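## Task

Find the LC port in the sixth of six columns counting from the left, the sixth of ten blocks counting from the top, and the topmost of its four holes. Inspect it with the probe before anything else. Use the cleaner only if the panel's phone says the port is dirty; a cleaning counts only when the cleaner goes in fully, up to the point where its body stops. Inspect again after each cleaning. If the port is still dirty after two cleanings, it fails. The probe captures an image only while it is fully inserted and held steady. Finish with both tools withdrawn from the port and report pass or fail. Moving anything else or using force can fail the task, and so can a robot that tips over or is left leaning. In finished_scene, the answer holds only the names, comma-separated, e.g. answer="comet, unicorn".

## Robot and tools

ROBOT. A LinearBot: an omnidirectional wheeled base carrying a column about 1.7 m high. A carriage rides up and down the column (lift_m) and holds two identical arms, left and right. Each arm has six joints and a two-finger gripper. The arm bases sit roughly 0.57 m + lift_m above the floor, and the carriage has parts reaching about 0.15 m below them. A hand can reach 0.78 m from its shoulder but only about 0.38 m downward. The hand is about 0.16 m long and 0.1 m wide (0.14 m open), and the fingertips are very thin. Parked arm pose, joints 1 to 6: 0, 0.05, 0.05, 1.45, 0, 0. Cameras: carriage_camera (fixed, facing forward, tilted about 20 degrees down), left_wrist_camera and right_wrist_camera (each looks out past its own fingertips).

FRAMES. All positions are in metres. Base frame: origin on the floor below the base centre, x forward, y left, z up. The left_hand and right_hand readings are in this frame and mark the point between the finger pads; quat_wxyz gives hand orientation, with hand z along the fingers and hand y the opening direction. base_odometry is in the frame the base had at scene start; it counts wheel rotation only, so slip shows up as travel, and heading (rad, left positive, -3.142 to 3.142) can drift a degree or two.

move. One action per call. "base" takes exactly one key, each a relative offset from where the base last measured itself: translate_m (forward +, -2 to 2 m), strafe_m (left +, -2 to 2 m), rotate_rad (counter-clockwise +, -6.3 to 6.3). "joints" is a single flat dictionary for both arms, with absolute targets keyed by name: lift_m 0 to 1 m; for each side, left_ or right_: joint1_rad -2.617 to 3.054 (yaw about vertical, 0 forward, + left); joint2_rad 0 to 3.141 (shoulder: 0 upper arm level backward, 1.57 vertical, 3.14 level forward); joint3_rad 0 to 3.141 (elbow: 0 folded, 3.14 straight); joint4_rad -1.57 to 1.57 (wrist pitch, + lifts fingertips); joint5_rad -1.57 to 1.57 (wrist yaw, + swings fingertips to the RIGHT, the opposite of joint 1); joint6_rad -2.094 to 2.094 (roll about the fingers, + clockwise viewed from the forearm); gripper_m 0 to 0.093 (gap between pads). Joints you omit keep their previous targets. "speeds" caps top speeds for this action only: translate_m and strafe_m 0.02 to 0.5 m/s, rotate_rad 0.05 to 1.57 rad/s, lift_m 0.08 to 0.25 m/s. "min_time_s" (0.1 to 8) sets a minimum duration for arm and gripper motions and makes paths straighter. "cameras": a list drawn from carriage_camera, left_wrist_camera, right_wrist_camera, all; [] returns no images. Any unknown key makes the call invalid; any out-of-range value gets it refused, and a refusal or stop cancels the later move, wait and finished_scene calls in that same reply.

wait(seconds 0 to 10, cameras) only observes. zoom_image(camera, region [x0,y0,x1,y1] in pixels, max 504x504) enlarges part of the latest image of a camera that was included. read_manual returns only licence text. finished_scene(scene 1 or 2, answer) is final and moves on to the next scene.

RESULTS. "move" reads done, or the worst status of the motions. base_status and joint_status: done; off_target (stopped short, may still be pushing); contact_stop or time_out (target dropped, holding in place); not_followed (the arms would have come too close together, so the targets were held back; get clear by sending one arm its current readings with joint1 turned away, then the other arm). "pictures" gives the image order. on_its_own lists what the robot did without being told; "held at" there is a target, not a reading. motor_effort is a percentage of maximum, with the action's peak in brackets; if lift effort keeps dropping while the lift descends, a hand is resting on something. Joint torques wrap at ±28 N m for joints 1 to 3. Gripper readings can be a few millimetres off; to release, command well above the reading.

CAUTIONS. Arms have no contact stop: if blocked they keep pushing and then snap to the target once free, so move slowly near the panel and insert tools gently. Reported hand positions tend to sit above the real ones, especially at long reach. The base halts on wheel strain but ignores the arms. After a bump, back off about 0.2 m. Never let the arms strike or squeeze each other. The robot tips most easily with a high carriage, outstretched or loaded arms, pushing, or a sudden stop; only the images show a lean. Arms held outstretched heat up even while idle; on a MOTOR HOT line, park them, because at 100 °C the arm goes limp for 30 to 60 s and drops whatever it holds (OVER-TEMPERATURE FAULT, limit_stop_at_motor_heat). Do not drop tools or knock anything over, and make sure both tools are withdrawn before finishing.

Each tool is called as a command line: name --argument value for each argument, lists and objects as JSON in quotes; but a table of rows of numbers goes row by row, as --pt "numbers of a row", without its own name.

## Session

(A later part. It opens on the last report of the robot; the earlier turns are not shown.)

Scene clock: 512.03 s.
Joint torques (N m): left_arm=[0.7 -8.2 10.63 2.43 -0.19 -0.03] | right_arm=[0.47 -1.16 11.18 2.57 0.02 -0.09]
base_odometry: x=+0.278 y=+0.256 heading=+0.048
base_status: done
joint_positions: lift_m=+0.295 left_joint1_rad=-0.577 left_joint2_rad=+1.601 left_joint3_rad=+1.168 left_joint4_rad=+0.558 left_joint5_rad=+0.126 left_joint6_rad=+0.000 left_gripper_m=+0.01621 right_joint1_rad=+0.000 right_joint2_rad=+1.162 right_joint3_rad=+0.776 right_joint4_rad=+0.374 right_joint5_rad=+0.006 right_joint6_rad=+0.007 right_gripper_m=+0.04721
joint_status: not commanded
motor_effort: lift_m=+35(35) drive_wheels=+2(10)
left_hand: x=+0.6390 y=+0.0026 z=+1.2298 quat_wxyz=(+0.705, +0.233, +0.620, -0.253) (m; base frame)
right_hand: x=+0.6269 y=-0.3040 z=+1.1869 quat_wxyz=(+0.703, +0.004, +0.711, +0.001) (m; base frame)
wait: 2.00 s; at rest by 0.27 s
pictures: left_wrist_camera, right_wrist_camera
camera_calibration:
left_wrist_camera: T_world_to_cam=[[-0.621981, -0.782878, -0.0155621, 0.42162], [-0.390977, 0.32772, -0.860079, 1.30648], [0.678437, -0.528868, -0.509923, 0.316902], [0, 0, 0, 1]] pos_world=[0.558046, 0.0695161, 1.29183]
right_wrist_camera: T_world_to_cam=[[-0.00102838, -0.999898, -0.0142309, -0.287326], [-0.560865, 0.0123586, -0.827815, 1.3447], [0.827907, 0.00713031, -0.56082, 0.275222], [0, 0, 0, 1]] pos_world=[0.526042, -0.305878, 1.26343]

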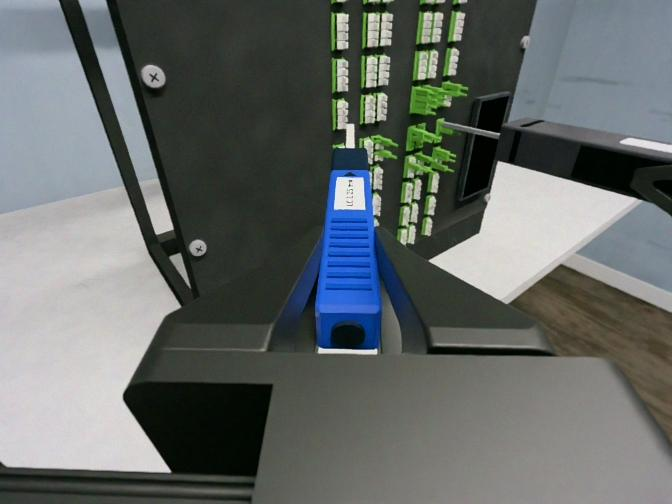

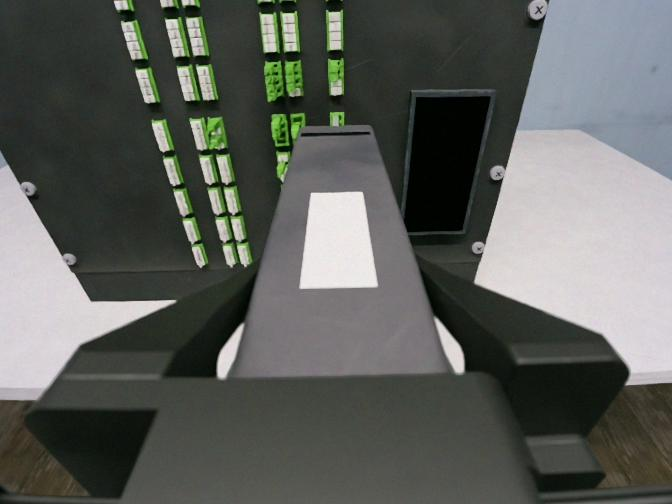

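move --base '{"translate_m":0.004}' --speeds '{"translate_m":0.02}' --cameras '[]'

wait --seconds 2 --cameras '["right_wrist_camera","left_wrist_camera"]'

Scene clock: 557.47 s.
Joint torques (N m): left_arm=[0.68 -8.09 10.65 2.42 -0.17 -0.03] | right_arm=[0.49 -0.29 11.66 2.73 0.02 -0.08]
move: done
base_odometry: x=+0.282 y=+0.256 heading=+0.048
base_status: done
joint_positions: lift_m=+0.295 left_joint1_rad=-0.577 left_joint2_rad=+1.601 left_joint3_rad=+1.168 left_joint4_rad=+0.558 left_joint5_rad=+0.126 left_joint6_rad=+0.000 left_gripper_m=+0.01621 right_joint1_rad=+0.000 right_joint2_rad=+1.151 right_joint3_rad=+0.772 right_joint4_rad=+0.360 right_joint5_rad=+0.006 right_joint6_rad=+0.007 right_gripper_m=+0.04721
joint_status: not commanded
motor_effort: lift_m=+35(35) drive_wheels=+3(11)
left_hand: x=+0.6390 y=+0.0026 z=+1.2298 quat_wxyz=(+0.705, +0.233, +0.620, -0.253) (m; base frame)
right_hand: x=+0.6243 y=-0.3040 z=+1.1854 quat_wxyz=(+0.700, +0.004, +0.714, +0.001) (m; base frame)
pictures: none
No camera images: "cameras" was empty.

Scene clock: 559.47 s.
Joint torques (N m): left_arm=[0.72 -8.2 10.62 2.43 -0.19 -0.03] | right_arm=[0.49 -0.21 11.67 2.69 0.02 -0.09]
base_odometry: x=+0.282 y=+0.256 heading=+0.048
base_status: done
joint_positions: lift_m=+0.295 left_joint1_rad=-0.577 left_joint2_rad=+1.601 left_joint3_rad=+1.168 left_joint4_rad=+0.558 left_joint5_rad=+0.126 left_joint6_rad=+0.000 left_gripper_m=+0.01621 right_joint1_rad=+0.000 right_joint2_rad=+1.151 right_joint3_rad=+0.772 right_joint4_rad=+0.360 right_joint5_rad=+0.006 right_joint6_rad=+0.007 right_gripper_m=+0.04721
joint_status: not commanded
motor_effort: lift_m=+35(35) drive_wheels=+3(11)
left_hand: x=+0.6390 y=+0.0026 z=+1.2298 quat_wxyz=(+0.705, +0.233, +0.620, -0.253) (m; base frame)
right_hand: x=+0.6243 y=-0.3040 z=+1.1854 quat_wxyz=(+0.700, +0.004, +0.714, +0.001) (m; base frame)
wait: 2.00 s; at rest by 0.27 s
pictures: left_wrist_camera, right_wrist_camera
camera_calibration:
left_wrist_camera: T_world_to_cam=[[-0.621981, -0.782878, -0.0155621, 0.421618], [-0.390977, 0.32772, -0.860079, 1.30639], [0.678437, -0.528868, -0.509923, 0.316851], [0, 0, 0, 1]] pos_world=[0.558046, 0.0695161, 1.29173]
right_wrist_camera: T_world_to_cam=[[-0.00107622, -0.999904, -0.0137803, -0.287885], [-0.567162, 0.0119599, -0.82352, 1.34069], [0.823606, 0.00692935, -0.56712, 0.2866], [0, 0, 0, 1]] pos_world=[0.524035, -0.305878, 1.26266]

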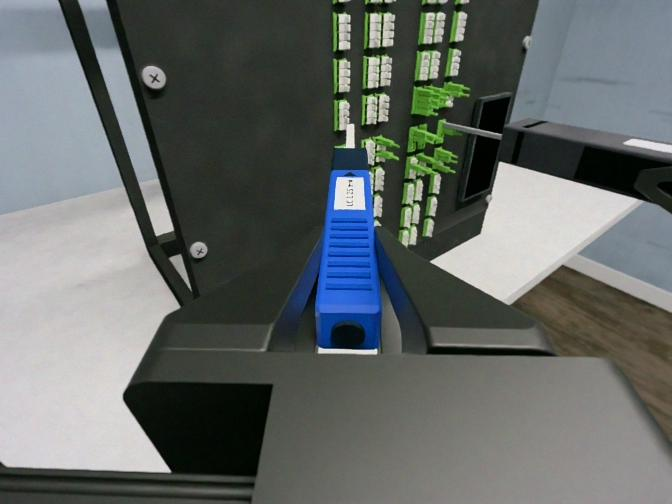

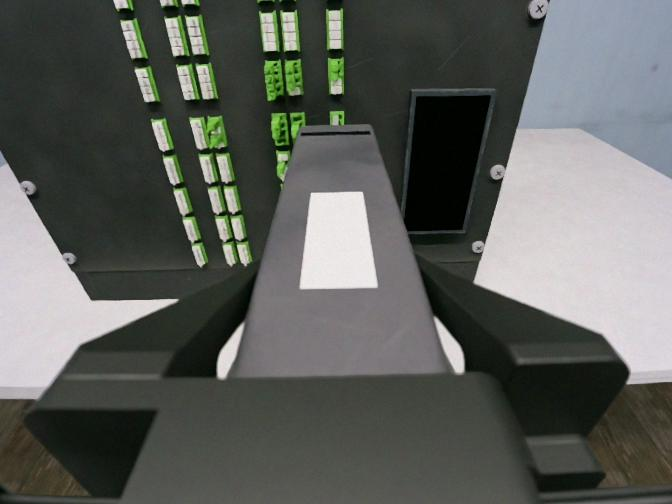

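move --base '{"translate_m":-0.013}' --speeds '{"translate_m":0.03}' --cameras '[]'

wait --seconds 0.5 --cameras '["right_wrist_camera","left_wrist_camera"]'

zoom_image --camera "right_wrist_camera" --region '[320, 95, 350, 125]'

zoom_image --camera "left_wrist_camera" --region '[420, 90, 570, 240]'

Scene clock: 570.40 s.
Joint torques (N m): left_arm=[0.66 -8.2 10.71 2.43 -0.19 -0.03] | right_arm=[0.38 -3.17 11.6 2.2 0.02 -0.08]
move: done
base_odometry: x=+0.269 y=+0.255 heading=+0.048
base_status: done
joint_positions: lift_m=+0.295 left_joint1_rad=-0.577 left_joint2_rad=+1.601 left_joint3_rad=+1.168 left_joint4_rad=+0.558 left_joint5_rad=+0.126 left_joint6_rad=+0.000 left_gripper_m=+0.01621 right_joint1_rad=+0.000 right_joint2_rad=+1.185 right_joint3_rad=+0.772 right_joint4_rad=+0.414 right_joint5_rad=+0.006 right_joint6_rad=+0.007 right_gripper_m=+0.04721
joint_status: not commanded
on_its_own: right_joint4_rad moved +0.054 toward your old target +0.470
motor_effort: lift_m=+35(35) drive_wheels=-3(7)
left_hand: x=+0.6389 y=+0.0026 z=+1.2298 quat_wxyz=(+0.705, +0.233, +0.620, -0.253) (m; base frame)
right_hand: x=+0.6313 y=-0.3040 z=+1.1855 quat_wxyz=(+0.707, +0.004, +0.707, +0.001) (m; base frame)
pictures: none
No camera images: "cameras" was empty.

Scene clock: 570.90 s.
Joint torques (N m): left_arm=[0.7 -8.23 10.76 2.41 -0.19 -0.03] | right_arm=[0.49 -3.06 11.63 2.19 0.02 -0.08]
base_odometry: x=+0.269 y=+0.255 heading=+0.048
base_status: done
joint_positions: lift_m=+0.295 left_joint1_rad=-0.577 left_joint2_rad=+1.601 left_joint3_rad=+1.168 left_joint4_rad=+0.558 left_joint5_rad=+0.126 left_joint6_rad=+0.000 left_gripper_m=+0.01621 right_joint1_rad=+0.000 right_joint2_rad=+1.185 right_joint3_rad=+0.772 right_joint4_rad=+0.414 right_joint5_rad=+0.006 right_joint6_rad=+0.007 right_gripper_m=+0.04721
joint_status: not commanded
motor_effort: lift_m=+35(35) drive_wheels=-1(7)
left_hand: x=+0.6389 y=+0.0026 z=+1.2298 quat_wxyz=(+0.705, +0.233, +0.620, -0.253) (m; base frame)
right_hand: x=+0.6313 y=-0.3040 z=+1.1855 quat_wxyz=(+0.707, +0.004, +0.707, +0.001) (m; base frame)
wait: 0.50 s; at rest by 0.27 s
pictures: left_wrist_camera, right_wrist_camera
camera_calibration:
left_wrist_camera: T_world_to_cam=[[-0.62231, -0.782616, -0.01557, 0.421794], [-0.390828, 0.327884, -0.860085, 1.30631], [0.678221, -0.529154, -0.509914, 0.316979], [0, 0, 0, 1]] pos_world=[0.558046, 0.0695158, 1.29173]
right_wrist_camera: T_world_to_cam=[[-0.000854086, -0.999903, -0.0138835, -0.287894], [-0.550442, 0.012061, -0.834786, 1.34752], [0.834873, 0.00692907, -0.550399, 0.253967], [0, 0, 0, 1]] pos_world=[0.529455, -0.305878, 1.26068]

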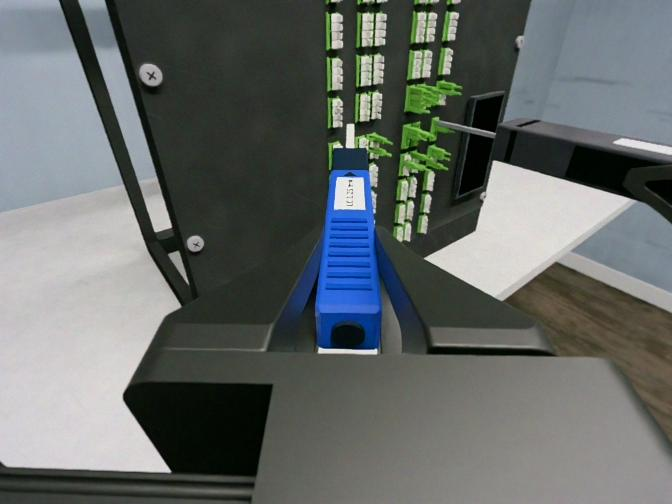

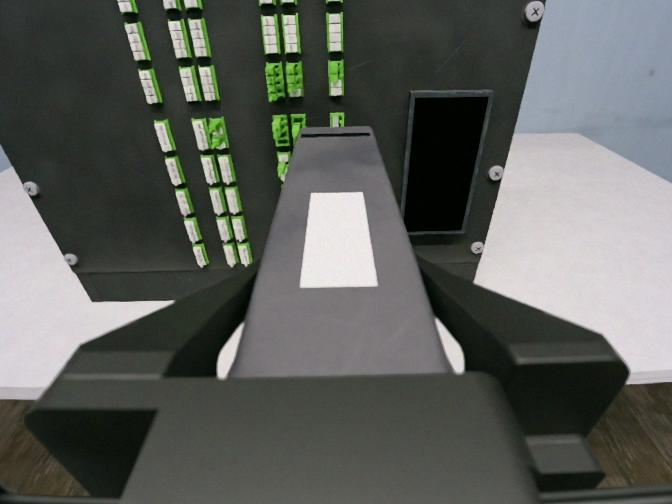

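Scaled by 16.800 from the camera's 672x504 image, which has a finer 960x720 frame.

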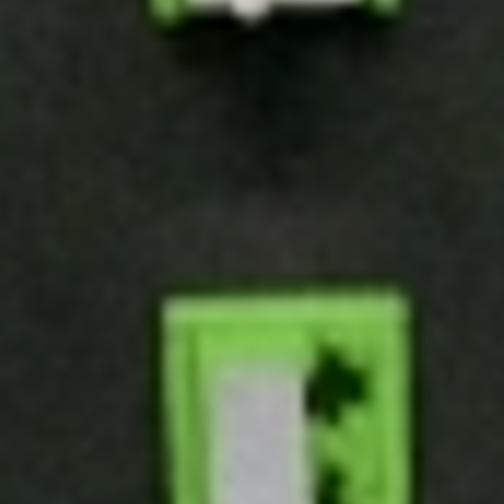

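Scaled by 3.360 from the camera's 672x504 image, which has a finer 960x720 frame.

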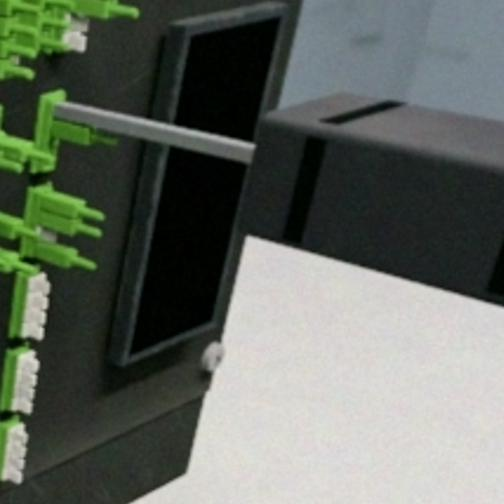

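move --joints '{"right_joint3_rad":0.818,"right_joint4_rad":0.462}' --min_time_s 1 --cameras '["right_wrist_camera"]'

zoom_image --camera "right_wrist_camera" --region '[270, 95, 400, 225]'

Scene clock: 580.00 s.
Joint torques (N m): left_arm=[0.7 -8.2 10.63 2.43 -0.19 -0.03] | right_arm=[0.46 -3.04 12.82 2.12 0.02 -0.08]
move: off_target
base_odometry: x=+0.269 y=+0.255 heading=+0.048
base_status: not commanded
joint_positions: lift_m=+0.295 left_joint1_rad=-0.577 left_joint2_rad=+1.601 left_joint3_rad=+1.168 left_joint4_rad=+0.558 left_joint5_rad=+0.126 left_joint6_rad=+0.000 left_gripper_m=+0.01621 right_joint1_rad=+0.000 right_joint2_rad=+1.185 right_joint3_rad=+0.772 right_joint4_rad=+0.414 right_joint5_rad=+0.006 right_joint6_rad=+0.007 right_gripper_m=+0.04721
joint_status: right_joint4_rad off_target (ended at +0.414, target +0.462); the others done
motor_effort: lift_m=+35(35) drive_wheels=-1(1)
left_hand: x=+0.6389 y=+0.0026 z=+1.2298 quat_wxyz=(+0.705, +0.233, +0.620, -0.253) (m; base frame)
right_hand: x=+0.6313 y=-0.3040 z=+1.1855 quat_wxyz=(+0.707, +0.004, +0.707, +0.001) (m; base frame)
pictures: right_wrist_camera
camera_calibration:
right_wrist_camera: T_world_to_cam=[[-0.000854086, -0.999903, -0.0138835, -0.287894], [-0.550442, 0.012061, -0.834786, 1.34752], [0.834873, 0.00692907, -0.550399, 0.253967], [0, 0, 0, 1]] pos_world=[0.529455, -0.305878, 1.26068]

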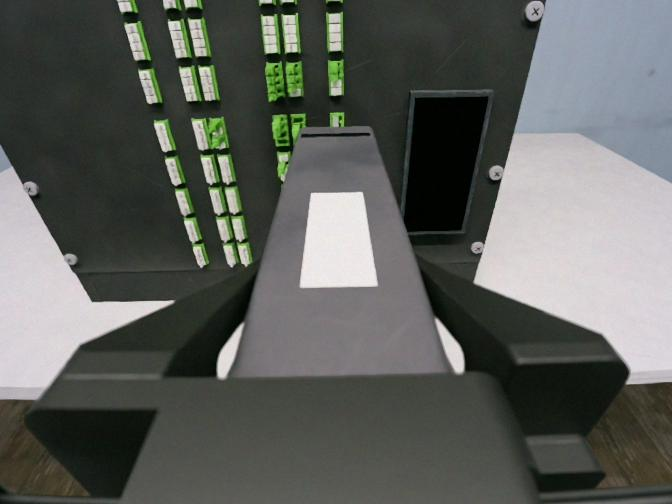

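Scaled by 3.877 from the camera's 672x504 image, which has a finer 960x720 frame.

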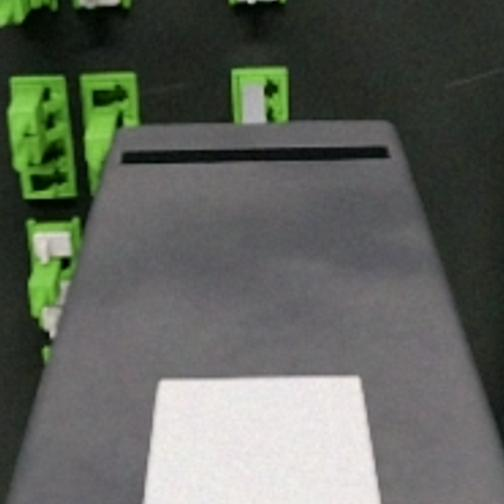

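move --joints '{"lift_m":0.2962}' --cameras '[]'

move --base '{"translate_m":0.006}' --speeds '{"translate_m":0.02}' --cameras '[]'

wait --seconds 1 --cameras '["right_wrist_camera","left_wrist_camera"]'

Scene clock: 621.37 s.
Joint torques (N m): left_arm=[0.75 -8.2 10.59 2.42 -0.19 -0.02] | right_arm=[0.49 -3.11 12.64 2.18 0.02 -0.1]
move: done
base_odometry: x=+0.269 y=+0.255 heading=+0.048
base_status: not commanded
joint_positions: lift_m=+0.296 left_joint1_rad=-0.577 left_joint2_rad=+1.601 left_joint3_rad=+1.168 left_joint4_rad=+0.558 left_joint5_rad=+0.126 left_joint6_rad=+0.000 left_gripper_m=+0.01621 right_joint1_rad=+0.000 right_joint2_rad=+1.186 right_joint3_rad=+0.773 right_joint4_rad=+0.410 right_joint5_rad=+0.006 right_joint6_rad=+0.007 right_gripper_m=+0.04721
joint_status: all done
motor_effort: lift_m=+35(38) drive_wheels=-1(3)
left_hand: x=+0.6389 y=+0.0026 z=+1.2319 quat_wxyz=(+0.706, +0.233, +0.619, -0.253) (m; base frame)
right_hand: x=+0.6316 y=-0.3040 z=+1.1864 quat_wxyz=(+0.706, +0.004, +0.708, +0.001) (m; base frame)
pictures: none
No camera images: "cameras" was empty.

Scene clock: 622.07 s.
Joint torques (N m): left_arm=[0.84 -8.17 10.62 2.43 -0.2 -0.03] | right_arm=[0.54 -2.86 12.74 2.22 0.02 -0.08]
move: done
base_odometry: x=+0.275 y=+0.256 heading=+0.048
base_status: done
joint_positions: lift_m=+0.296 left_joint1_rad=-0.577 left_joint2_rad=+1.601 left_joint3_rad=+1.168 left_joint4_rad=+0.558 left_joint5_rad=+0.126 left_joint6_rad=+0.000 left_gripper_m=+0.01621 right_joint1_rad=+0.000 right_joint2_rad=+1.182 right_joint3_rad=+0.773 right_joint4_rad=+0.402 right_joint5_rad=+0.006 right_joint6_rad=+0.007 right_gripper_m=+0.04721
joint_status: not commanded
motor_effort: lift_m=+35(35) drive_wheels=+1(7)
left_hand: x=+0.6389 y=+0.0026 z=+1.2319 quat_wxyz=(+0.706, +0.233, +0.619, -0.253) (m; base frame)
right_hand: x=+0.6308 y=-0.3040 z=+1.1859 quat_wxyz=(+0.705, +0.004, +0.709, +0.001) (m; base frame)
pictures: none
No camera images: "cameras" was empty.

Scene clock: 623.07 s.
Joint torques (N m): left_arm=[0.7 -8.18 10.59 2.43 -0.19 -0.03] | right_arm=[0.47 -2.82 12.68 2.24 0.02 -0.08]
base_odometry: x=+0.275 y=+0.256 heading=+0.048
base_status: done
joint_positions: lift_m=+0.296 left_joint1_rad=-0.577 left_joint2_rad=+1.601 left_joint3_rad=+1.168 left_joint4_rad=+0.558 left_joint5_rad=+0.126 left_joint6_rad=+0.000 left_gripper_m=+0.01621 right_joint1_rad=+0.000 right_joint2_rad=+1.182 right_joint3_rad=+0.773 right_joint4_rad=+0.402 right_joint5_rad=+0.006 right_joint6_rad=+0.007 right_gripper_m=+0.04721
joint_status: not commanded
motor_effort: lift_m=+35(35) drive_wheels=+1(7)
left_hand: x=+0.6389 y=+0.0026 z=+1.2319 quat_wxyz=(+0.706, +0.233, +0.619, -0.253) (m; base frame)
right_hand: x=+0.6308 y=-0.3040 z=+1.1859 quat_wxyz=(+0.705, +0.004, +0.709, +0.001) (m; base frame)
wait: 1.00 s; at rest by 0.27 s
pictures: left_wrist_camera, right_wrist_camera
camera_calibration:
left_wrist_camera: T_world_to_cam=[[-0.62231, -0.782612, -0.0157558, 0.422065], [-0.389946, 0.3274, -0.860669, 1.30833], [0.678729, -0.529459, -0.508921, 0.316451], [0, 0, 0, 1]] pos_world=[0.558047, 0.0695149, 1.29373]
right_wrist_camera: T_world_to_cam=[[-0.000904072, -0.999904, -0.0137943, -0.287963], [-0.556747, 0.0119619, -0.830596, 1.34662], [0.830682, 0.00692898, -0.556704, 0.264743], [0, 0, 0, 1]] pos_world=[0.529547, -0.305878, 1.26191]

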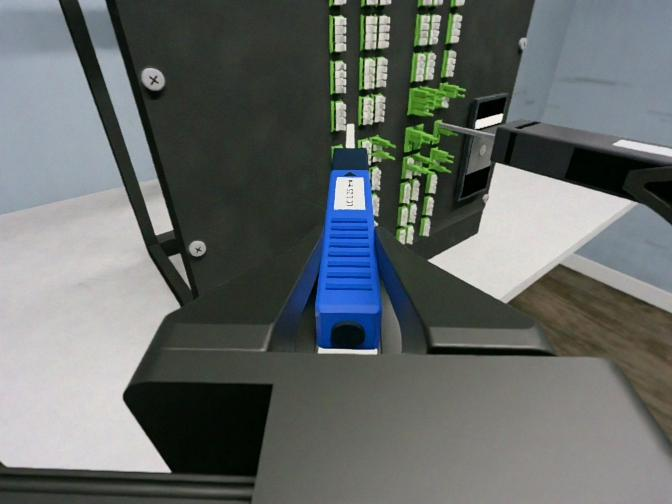

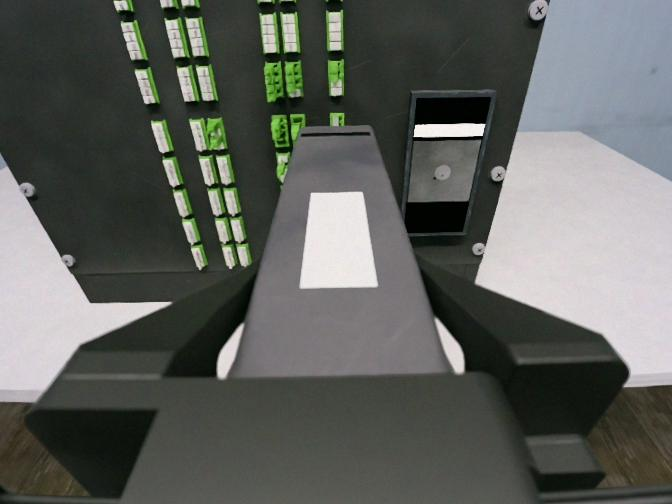

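The phone is on.

zoom_image --camera "right_wrist_camera" --region '[395, 80, 505, 245]'

zoom_image --camera "right_wrist_camera" --region '[405, 115, 495, 205]'

Scaled by 3.055 from the camera's 672x504 image, which has a finer 960x720 frame.

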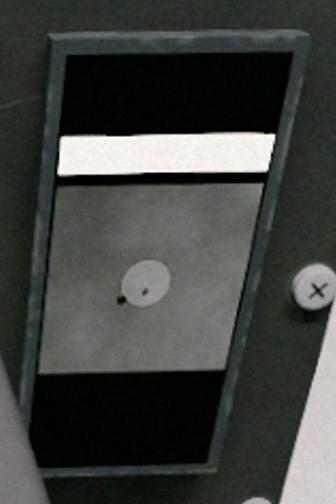

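Scaled by 5.600 from the camera's 672x504 image, which has a finer 960x720 frame.

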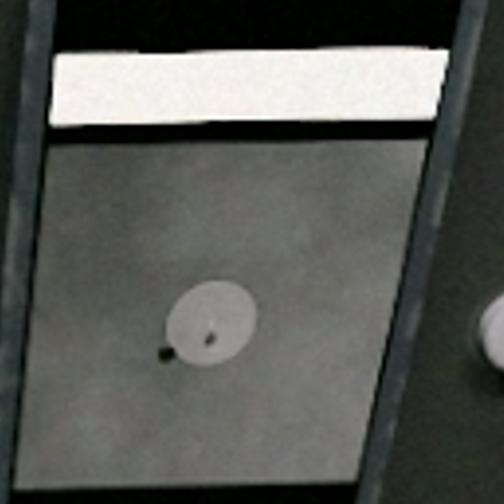

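zoom_image --camera "right_wrist_camera" --region '[408, 118, 492, 144]'

zoom_image --camera "left_wrist_camera" --region '[450, 85, 520, 205]'

zoom_image --camera "right_wrist_camera" --region '[430, 160, 456, 186]'

Scaled by 6.000 from the camera's 672x504 image, which has a finer 960x720 frame.

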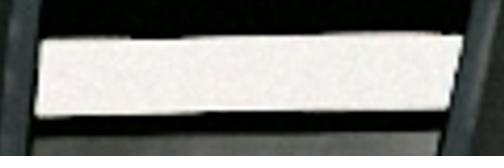

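Scaled by 4.200 from the camera's 672x504 image, which has a finer 960x720 frame.

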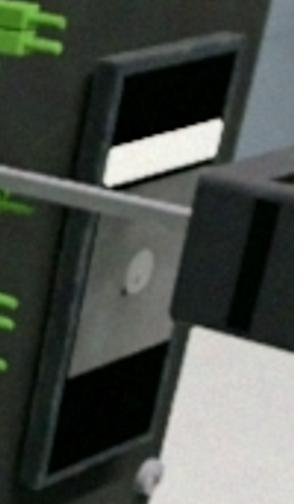

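Scaled by 19.385 from the camera's 672x504 image, which has a finer 960x720 frame.

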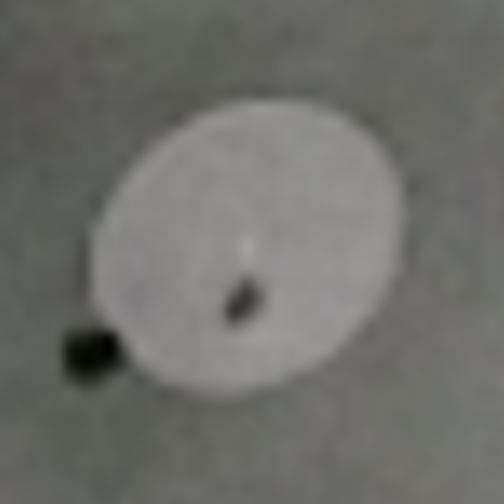

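move --base '{"translate_m":-0.10}' --speeds '{"translate_m":0.06}' --cameras '[]'

move --joints '{"left_joint1_rad":0,"left_joint2_rad":1.188,"left_joint3_rad":0.83,"left_joint4_rad":0.38,"left_joint5_rad":0,"left_joint6_rad":0,"right_joint1_rad":0,"right_joint2_rad":0.05,"right_joint3_rad":0.05,"right_joint4_rad":1.45,"right_joint5_rad":0,"right_joint6_rad":0}' --min_time_s 3.5 --base '{"strafe_m":-0.606}' --speeds '{"strafe_m":0.18}'

Scene clock: 654.57 s.
Joint torques (N m): left_arm=[0.57 -8.13 10.58 2.39 -0.19 -0.03] | right_arm=[0.39 -3.51 12.41 2.27 0.02 -0.08]
move: done
base_odometry: x=+0.175 y=+0.251 heading=+0.049
base_status: done
joint_positions: lift_m=+0.296 left_joint1_rad=-0.577 left_joint2_rad=+1.601 left_joint3_rad=+1.168 left_joint4_rad=+0.558 left_joint5_rad=+0.126 left_joint6_rad=+0.000 left_gripper_m=+0.01621 right_joint1_rad=+0.000 right_joint2_rad=+1.191 right_joint3_rad=+0.776 right_joint4_rad=+0.399 right_joint5_rad=+0.006 right_joint6_rad=+0.007 right_gripper_m=+0.04721
joint_status: not commanded
motor_effort: lift_m=+35(35) drive_wheels=+4(14)
left_hand: x=+0.6389 y=+0.0026 z=+1.2319 quat_wxyz=(+0.706, +0.233, +0.619, -0.253) (m; base frame)
right_hand: x=+0.6327 y=-0.3040 z=+1.1831 quat_wxyz=(+0.701, +0.004, +0.713, +0.001) (m; base frame)
pictures: none
No camera images: "cameras" was empty.

Scene clock: 658.93 s.
Joint torques (N m): left_arm=[1.31 -6.27 7.02 2.39 -0.23 -0.02] | right_arm=[0.32 2.18 6.5 0 -0.13 -0.08]
move: done
base_odometry: x=+0.205 y=-0.355 heading=+0.049
base_status: done
joint_positions: lift_m=+0.296 left_joint1_rad=-0.008 left_joint2_rad=+1.205 left_joint3_rad=+0.842 left_joint4_rad=+0.381 left_joint5_rad=+0.011 left_joint6_rad=+0.000 left_gripper_m=+0.01621 right_joint1_rad=+0.002 right_joint2_rad=+0.060 right_joint3_rad=+0.049 right_joint4_rad=+1.429 right_joint5_rad=+0.005 right_joint6_rad=+0.007 right_gripper_m=+0.04721
joint_status: all done
motor_effort: lift_m=+35(35) drive_wheels=-2(10)
left_hand: x=+0.6382 y=+0.2979 z=+1.2056 quat_wxyz=(+0.713, +0.007, +0.701, -0.007) (m; base frame)
right_hand: x=+0.2559 y=-0.3040 z=+1.3019 quat_wxyz=(+0.997, +0.003, +0.076, +0.004) (m; base frame)
pictures: carriage_camera, left_wrist_camera, right_wrist_camera
camera_calibration:
carriage_camera: T_world_to_cam=[[0.0407286, -0.998992, -0.0188871, 0.0159568], [-0.3578, 0.00306708, -0.933793, 1.25217], [0.93291, 0.0447899, -0.357314, 0.34975], [0, 0, 0, 1]] pos_world=[0.121091, -0.00356507, 1.29454]
left_wrist_camera: T_world_to_cam=[[0.0110585, -0.999933, -0.00339231, 0.297983], [-0.598334, -0.00389888, -0.801237, 1.34876], [0.80117, 0.0108902, -0.598337, 0.328647], [0, 0, 0, 1]] pos_world=[0.540412, 0.299643, 1.27833]
right_wrist_camera: T_world_to_cam=[[0.0150757, -0.999882, -0.00296248, -0.304951], [0.740689, 0.0131579, -0.671719, 0.6957], [0.671679, 0.00793236, 0.7408, -1.00747], [0, 0, 0, 1]] pos_world=[0.165996, -0.306077, 1.21275]

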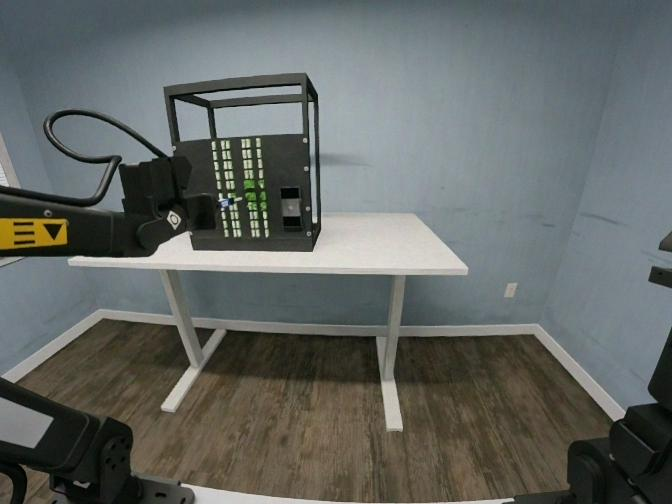

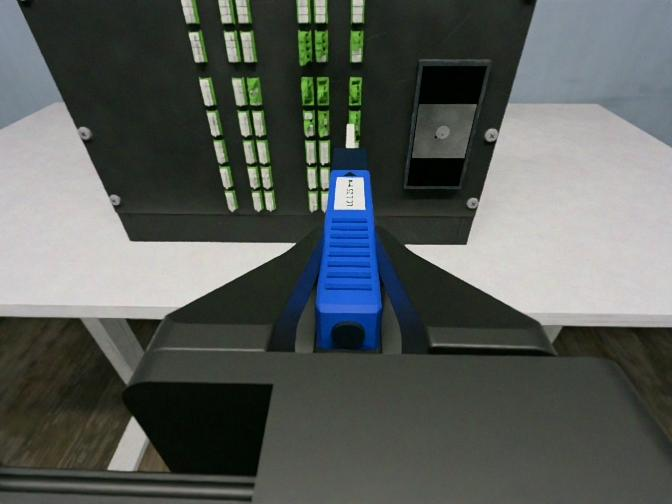

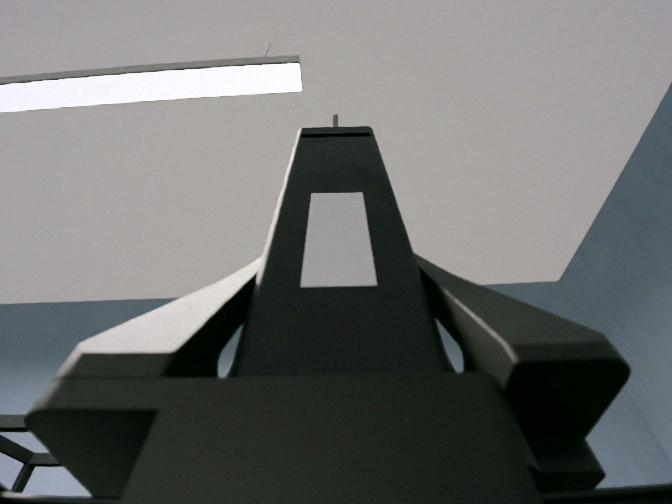

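move --joints '{"lift_m":0.280,"left_joint4_rad":0.362,"left_joint1_rad":0.008,"left_joint5_rad":0.0}' --cameras '["carriage_camera","left_wrist_camera"]'

zoom_image --camera "carriage_camera" --region '[190, 130, 320, 260]'

zoom_image --camera "left_wrist_camera" --region '[290, 40, 420, 170]'

zoom_image --camera "left_wrist_camera" --region '[400, 50, 510, 200]'

Scene clock: 668.17 s.
Joint torques (N m): left_arm=[1.28 -5.56 7.65 2.45 -0.22 -0.02] | right_arm=[0.36 2.43 6.95 -0.02 -0.14 -0.08]
move: done
base_odometry: x=+0.205 y=-0.355 heading=+0.049
base_status: not commanded
joint_positions: lift_m=+0.280 left_joint1_rad=+0.001 left_joint2_rad=+1.199 left_joint3_rad=+0.834 left_joint4_rad=+0.357 left_joint5_rad=+0.010 left_joint6_rad=+0.000 left_gripper_m=+0.01621 right_joint1_rad=+0.002 right_joint2_rad=+0.057 right_joint3_rad=+0.042 right_joint4_rad=+1.433 right_joint5_rad=+0.005 right_joint6_rad=+0.007 right_gripper_m=+0.04721
joint_status: all done
motor_effort: lift_m=+36(38) drive_wheels=-2(2)
left_hand: x=+0.6367 y=+0.3018 z=+1.1819 quat_wxyz=(+0.704, +0.003, +0.710, -0.003) (m; base frame)
right_hand: x=+0.2560 y=-0.3040 z=+1.2838 quat_wxyz=(+0.997, +0.003, +0.076, +0.004) (m; base frame)
pictures: carriage_camera, left_wrist_camera
camera_calibration:
carriage_camera: T_world_to_cam=[[0.0407286, -0.998992, -0.0188871, 0.0156489], [-0.3578, 0.00306708, -0.933793, 1.23695], [0.93291, 0.0447899, -0.357314, 0.343926], [0, 0, 0, 1]] pos_world=[0.121091, -0.00356507, 1.27824]
left_wrist_camera: T_world_to_cam=[[0.0205469, -0.999781, -0.00390873, 0.296288], [-0.618809, -0.00964647, -0.785482, 1.32499], [0.785273, 0.018558, -0.618872, 0.34772], [0, 0, 0, 1]] pos_world=[0.540773, 0.302552, 1.25711]

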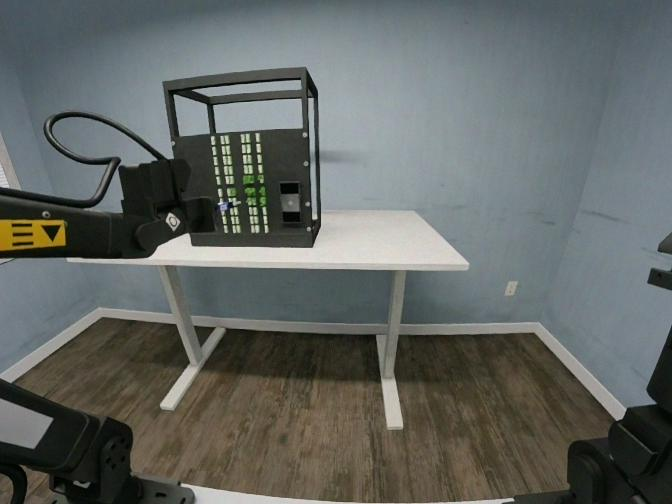

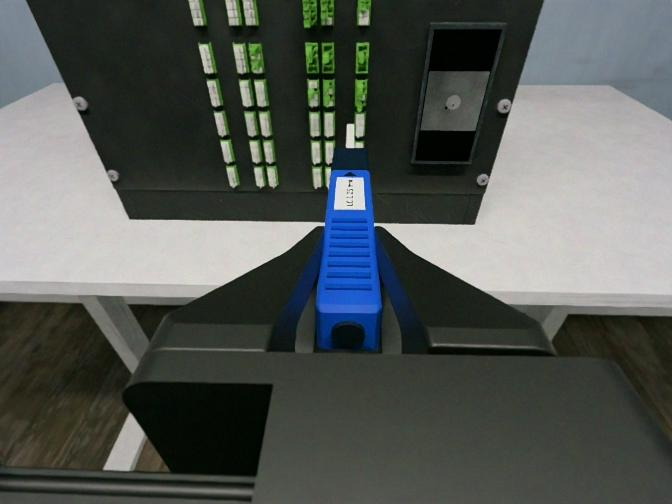

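Scaled by 3.877 from the camera's 672x504 image, which has a finer 960x720 frame.

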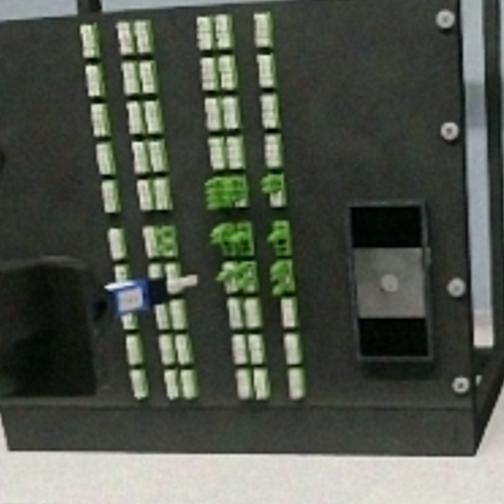

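Scaled by 3.877 from the camera's 672x504 image, which has a finer 960x720 frame.

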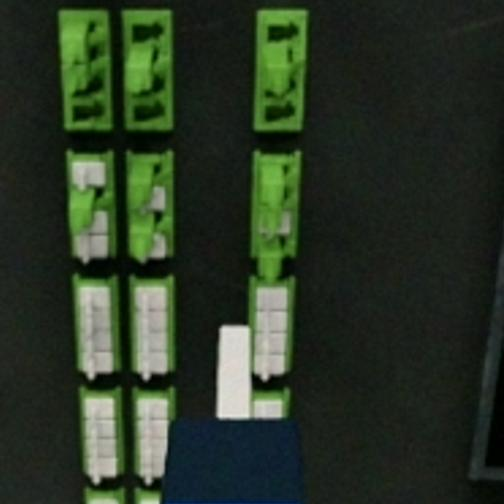

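Scaled by 3.360 from the camera's 672x504 image, which has a finer 960x720 frame.

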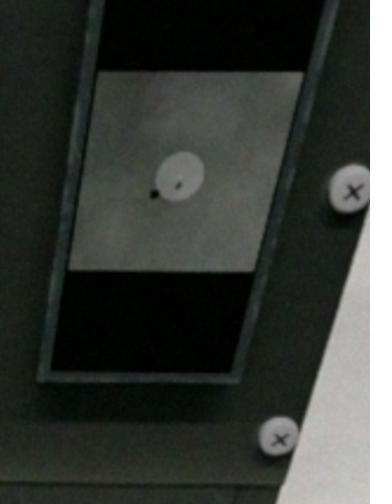

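zoom_image --camera "carriage_camera" --region '[205, 185, 255, 235]'

zoom_image --camera "left_wrist_camera" --region '[280, 110, 420, 360]'

Scaled by 10.080 from the camera's 672x504 image, which has a finer 960x720 frame.

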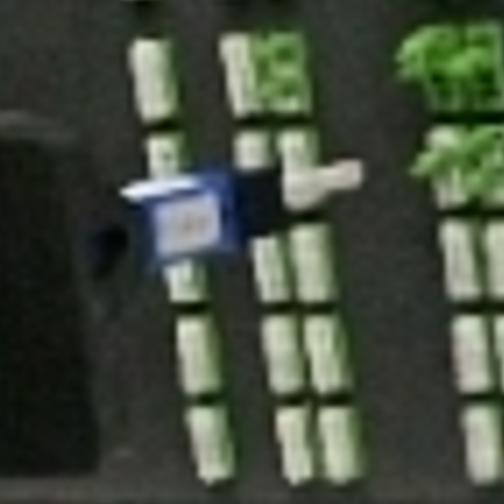

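Scaled by 2.016 from the camera's 672x504 image, which has a finer 960x720 frame.

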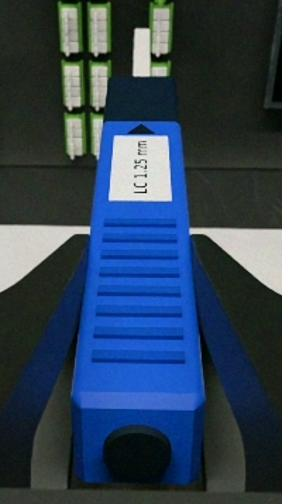

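move --joints '{"left_joint4_rad":0.421,"right_joint1_rad":0.62,"right_joint2_rad":1.4,"right_joint3_rad":1.0,"right_joint4_rad":0.568,"right_joint5_rad":-0.15}' --min_time_s 3.5 --base '{"strafe_m":-0.016}' --cameras '[]'

move --base '{"translate_m":0.11}' --speeds '{"translate_m":0.08}'

zoom_image --camera "left_wrist_camera" --region '[320, 80, 390, 150]'

Scene clock: 703.70 s.
Joint torques (N m): left_arm=[1.06 -5.57 7.65 2.6 -0.22 -0.03] | right_arm=[1.13 -4.71 13.3 2.21 -0.16 -0.09]
move: off_target
base_odometry: x=+0.205 y=-0.371 heading=+0.049
base_status: done
joint_positions: lift_m=+0.280 left_joint1_rad=+0.003 left_joint2_rad=+1.199 left_joint3_rad=+0.834 left_joint4_rad=+0.399 left_joint5_rad=+0.010 left_joint6_rad=+0.000 left_gripper_m=+0.01621 right_joint1_rad=+0.614 right_joint2_rad=+1.400 right_joint3_rad=+0.948 right_joint4_rad=+0.508 right_joint5_rad=-0.141 right_joint6_rad=+0.007 right_gripper_m=+0.04721
joint_status: right_joint4_rad off_target (ended at +0.508, target +0.568); the others done
motor_effort: lift_m=+35(36) drive_wheels=-2(8)
left_hand: x=+0.6365 y=+0.3029 z=+1.1924 quat_wxyz=(+0.719, +0.003, +0.695, -0.002) (m; base frame)
right_hand: x=+0.5830 y=-0.0154 z=+1.1903 quat_wxyz=(+0.675, -0.254, +0.639, +0.267) (m; base frame)
pictures: none
No camera images: "cameras" was empty.

Scene clock: 705.70 s.
Joint torques (N m): left_arm=[1.06 -5.53 7.56 2.52 -0.22 -0.03] | right_arm=[1.05 -4.63 13.07 2.31 -0.14 -0.08]
move: done
base_odometry: x=+0.315 y=-0.365 heading=+0.048
base_status: done
joint_positions: lift_m=+0.280 left_joint1_rad=+0.003 left_joint2_rad=+1.199 left_joint3_rad=+0.834 left_joint4_rad=+0.406 left_joint5_rad=+0.010 left_joint6_rad=+0.000 left_gripper_m=+0.01621 right_joint1_rad=+0.615 right_joint2_rad=+1.401 right_joint3_rad=+0.948 right_joint4_rad=+0.502 right_joint5_rad=-0.143 right_joint6_rad=+0.007 right_gripper_m=+0.04721
joint_status: not commanded
motor_effort: lift_m=+35(35) drive_wheels=-6(9)
left_hand: x=+0.6365 y=+0.3029 z=+1.1940 quat_wxyz=(+0.721, +0.003, +0.693, -0.002) (m; base frame)
right_hand: x=+0.5826 y=-0.0144 z=+1.1884 quat_wxyz=(+0.673, -0.255, +0.641, +0.268) (m; base frame)
pictures: carriage_camera, left_wrist_camera, right_wrist_camera
camera_calibration:
carriage_camera: T_world_to_cam=[[0.0407286, -0.998992, -0.0188871, 0.0156489], [-0.3578, 0.00306708, -0.933793, 1.23695], [0.93291, 0.0447899, -0.357314, 0.343926], [0, 0, 0, 1]] pos_world=[0.121091, -0.00356507, 1.27824]
left_wrist_camera: T_world_to_cam=[[0.023376, -0.999722, -0.00292913, 0.294422], [-0.579407, -0.0111602, -0.814962, 1.3449], [0.814703, 0.0207477, -0.579507, 0.288952], [0, 0, 0, 1]] pos_world=[0.53695, 0.303354, 1.26435]
right_wrist_camera: T_world_to_cam=[[0.691059, -0.722769, -0.00653864, -0.406091], [-0.372382, -0.348262, -0.860259, 1.24103], [0.619491, 0.596924, -0.509816, 0.380023], [0, 0, 0, 1]] pos_world=[0.50735, -0.0881504, 1.2587]

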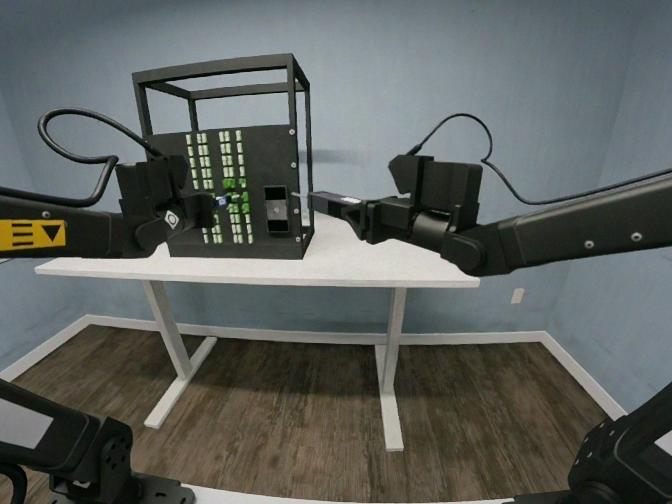

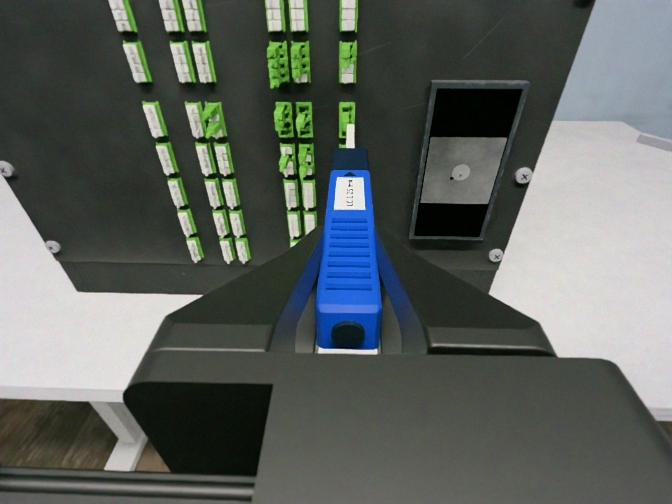

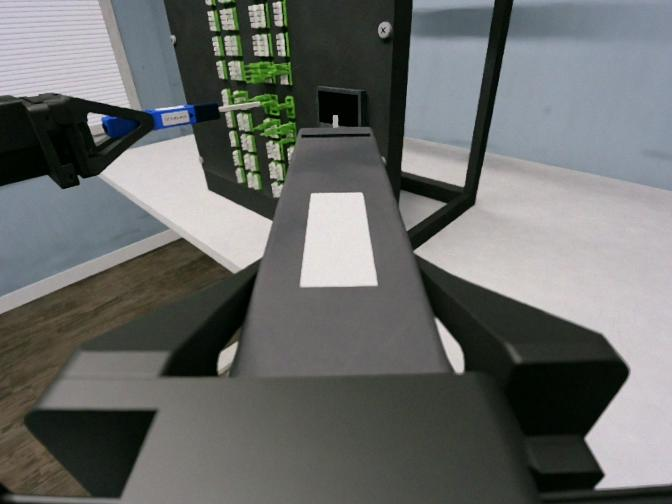

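Scaled by 7.200 from the camera's 672x504 image, which has a finer 960x720 frame.

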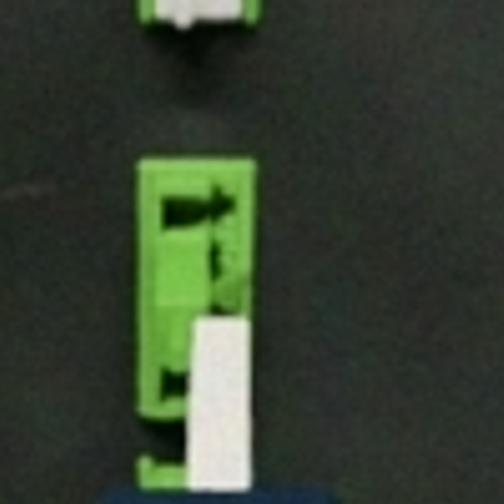

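zoom_image --camera "right_wrist_camera" --region '[190, 60, 310, 180]'

Scaled by 4.200 from the camera's 672x504 image, which has a finer 960x720 frame.

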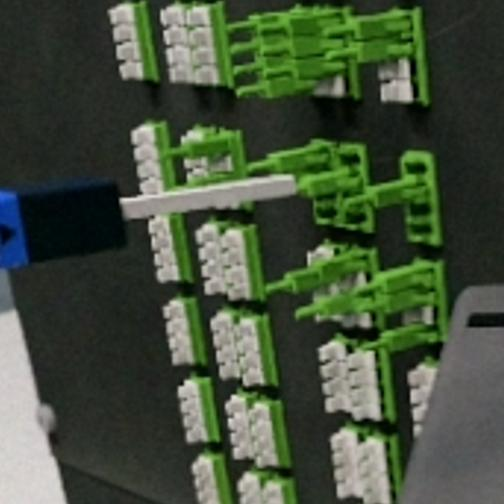

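move --base '{"strafe_m":0.004}' --cameras '[]'

move --base '{"translate_m":0.034}' --speeds '{"translate_m":0.04}' --cameras '[]'

wait --seconds 0.4 --cameras '["left_wrist_camera","right_wrist_camera"]'

zoom_image --camera "left_wrist_camera" --region '[335, 95, 365, 125]'

zoom_image --camera "right_wrist_camera" --region '[230, 70, 290, 130]'

Scene clock: 727.20 s.
Joint torques (N m): left_arm=[0.7 -5.74 7.69 2.54 -0.18 -0.03] | right_arm=[0.58 -4.68 13.14 2.26 -0.1 -0.08]
move: done
base_odometry: x=+0.315 y=-0.362 heading=+0.048
base_status: done
joint_positions: lift_m=+0.280 left_joint1_rad=+0.007 left_joint2_rad=+1.199 left_joint3_rad=+0.834 left_joint4_rad=+0.406 left_joint5_rad=+0.006 left_joint6_rad=+0.000 left_gripper_m=+0.01621 right_joint1_rad=+0.620 right_joint2_rad=+1.401 right_joint3_rad=+0.949 right_joint4_rad=+0.502 right_joint5_rad=-0.146 right_joint6_rad=+0.007 right_gripper_m=+0.04721
joint_status: not commanded
motor_effort: lift_m=+35(35) drive_wheels=+2(8)
left_hand: x=+0.6365 y=+0.3054 z=+1.1941 quat_wxyz=(+0.721, +0.000, +0.692, +0.001) (m; base frame)
right_hand: x=+0.5810 y=-0.0124 z=+1.1889 quat_wxyz=(+0.672, -0.258, +0.639, +0.271) (m; base frame)
pictures: none
No camera images: "cameras" was empty.

Scene clock: 728.60 s.
Joint torques (N m): left_arm=[0.69 -5.38 7.61 2.53 -0.18 -0.02] | right_arm=[0.4 -4.81 13.12 2.27 -0.09 -0.08]
move: done
base_odometry: x=+0.349 y=-0.360 heading=+0.048
base_status: done
joint_positions: lift_m=+0.280 left_joint1_rad=+0.007 left_joint2_rad=+1.199 left_joint3_rad=+0.834 left_joint4_rad=+0.407 left_joint5_rad=+0.006 left_joint6_rad=+0.000 left_gripper_m=+0.01621 right_joint1_rad=+0.620 right_joint2_rad=+1.401 right_joint3_rad=+0.949 right_joint4_rad=+0.501 right_joint5_rad=-0.147 right_joint6_rad=+0.007 right_gripper_m=+0.04721
joint_status: not commanded
motor_effort: lift_m=+35(35) drive_wheels=+2(11)
left_hand: x=+0.6365 y=+0.3054 z=+1.1943 quat_wxyz=(+0.722, +0.000, +0.692, +0.001) (m; base frame)
right_hand: x=+0.5809 y=-0.0123 z=+1.1887 quat_wxyz=(+0.672, -0.258, +0.640, +0.271) (m; base frame)
pictures: none
No camera images: "cameras" was empty.

Scene clock: 729.00 s.
Joint torques (N m): left_arm=[0.69 -5.74 7.64 2.52 -0.18 -0.03] | right_arm=[0.49 -4.85 13.15 2.27 -0.09 -0.08]
base_odometry: x=+0.349 y=-0.360 heading=+0.048
base_status: done
joint_positions: lift_m=+0.280 left_joint1_rad=+0.007 left_joint2_rad=+1.199 left_joint3_rad=+0.834 left_joint4_rad=+0.407 left_joint5_rad=+0.006 left_joint6_rad=+0.000 left_gripper_m=+0.01621 right_joint1_rad=+0.620 right_joint2_rad=+1.401 right_joint3_rad=+0.949 right_joint4_rad=+0.501 right_joint5_rad=-0.147 right_joint6_rad=+0.007 right_gripper_m=+0.04721
joint_status: not commanded
motor_effort: lift_m=+35(35) drive_wheels=+2(11)
left_hand: x=+0.6365 y=+0.3054 z=+1.1943 quat_wxyz=(+0.722, +0.000, +0.692, +0.001) (m; base frame)
right_hand: x=+0.5809 y=-0.0123 z=+1.1887 quat_wxyz=(+0.672, -0.258, +0.640, +0.271) (m; base frame)
wait: 0.40 s; at rest by 0.27 s
pictures: left_wrist_camera, right_wrist_camera
camera_calibration:
left_wrist_camera: T_world_to_cam=[[0.031818, -0.99949, -0.00270951, 0.291251], [-0.578296, -0.0161984, -0.815666, 1.34685], [0.815206, 0.0275198, -0.578516, 0.285523], [0, 0, 0, 1]] pos_world=[0.536853, 0.305062, 1.26455]
right_wrist_camera: T_world_to_cam=[[0.697093, -0.716952, -0.00638129, -0.407097], [-0.369368, -0.35148, -0.86025, 1.23963], [0.614515, 0.602031, -0.509833, 0.382872], [0, 0, 0, 1]] pos_world=[0.506385, -0.0866642, 1.259]

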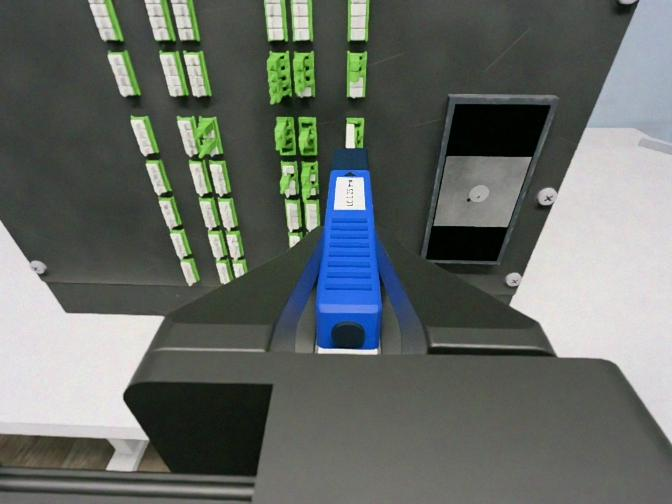

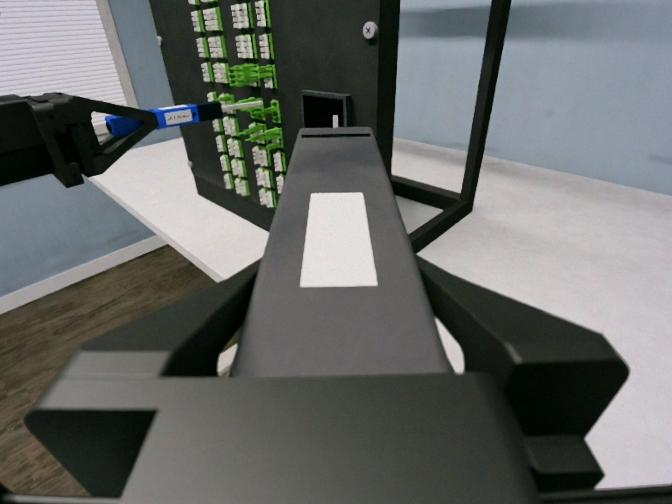

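Scaled by 16.800 from the camera's 672x504 image, which has a finer 960x720 frame.

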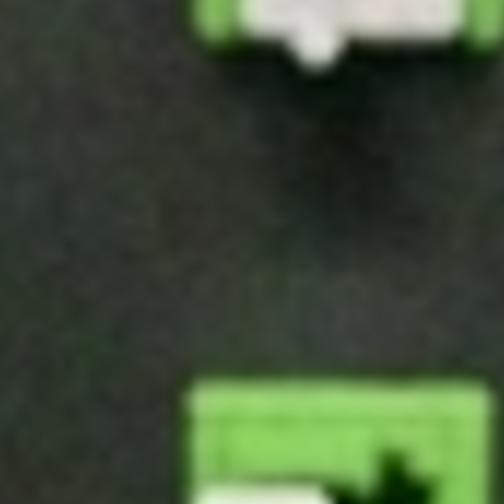

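Scaled by 8.400 from the camera's 672x504 image, which has a finer 960x720 frame.

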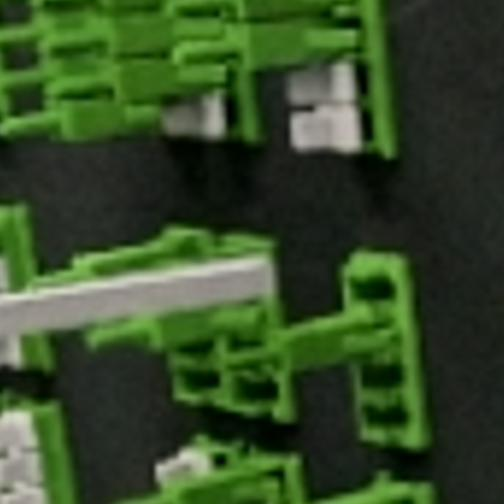

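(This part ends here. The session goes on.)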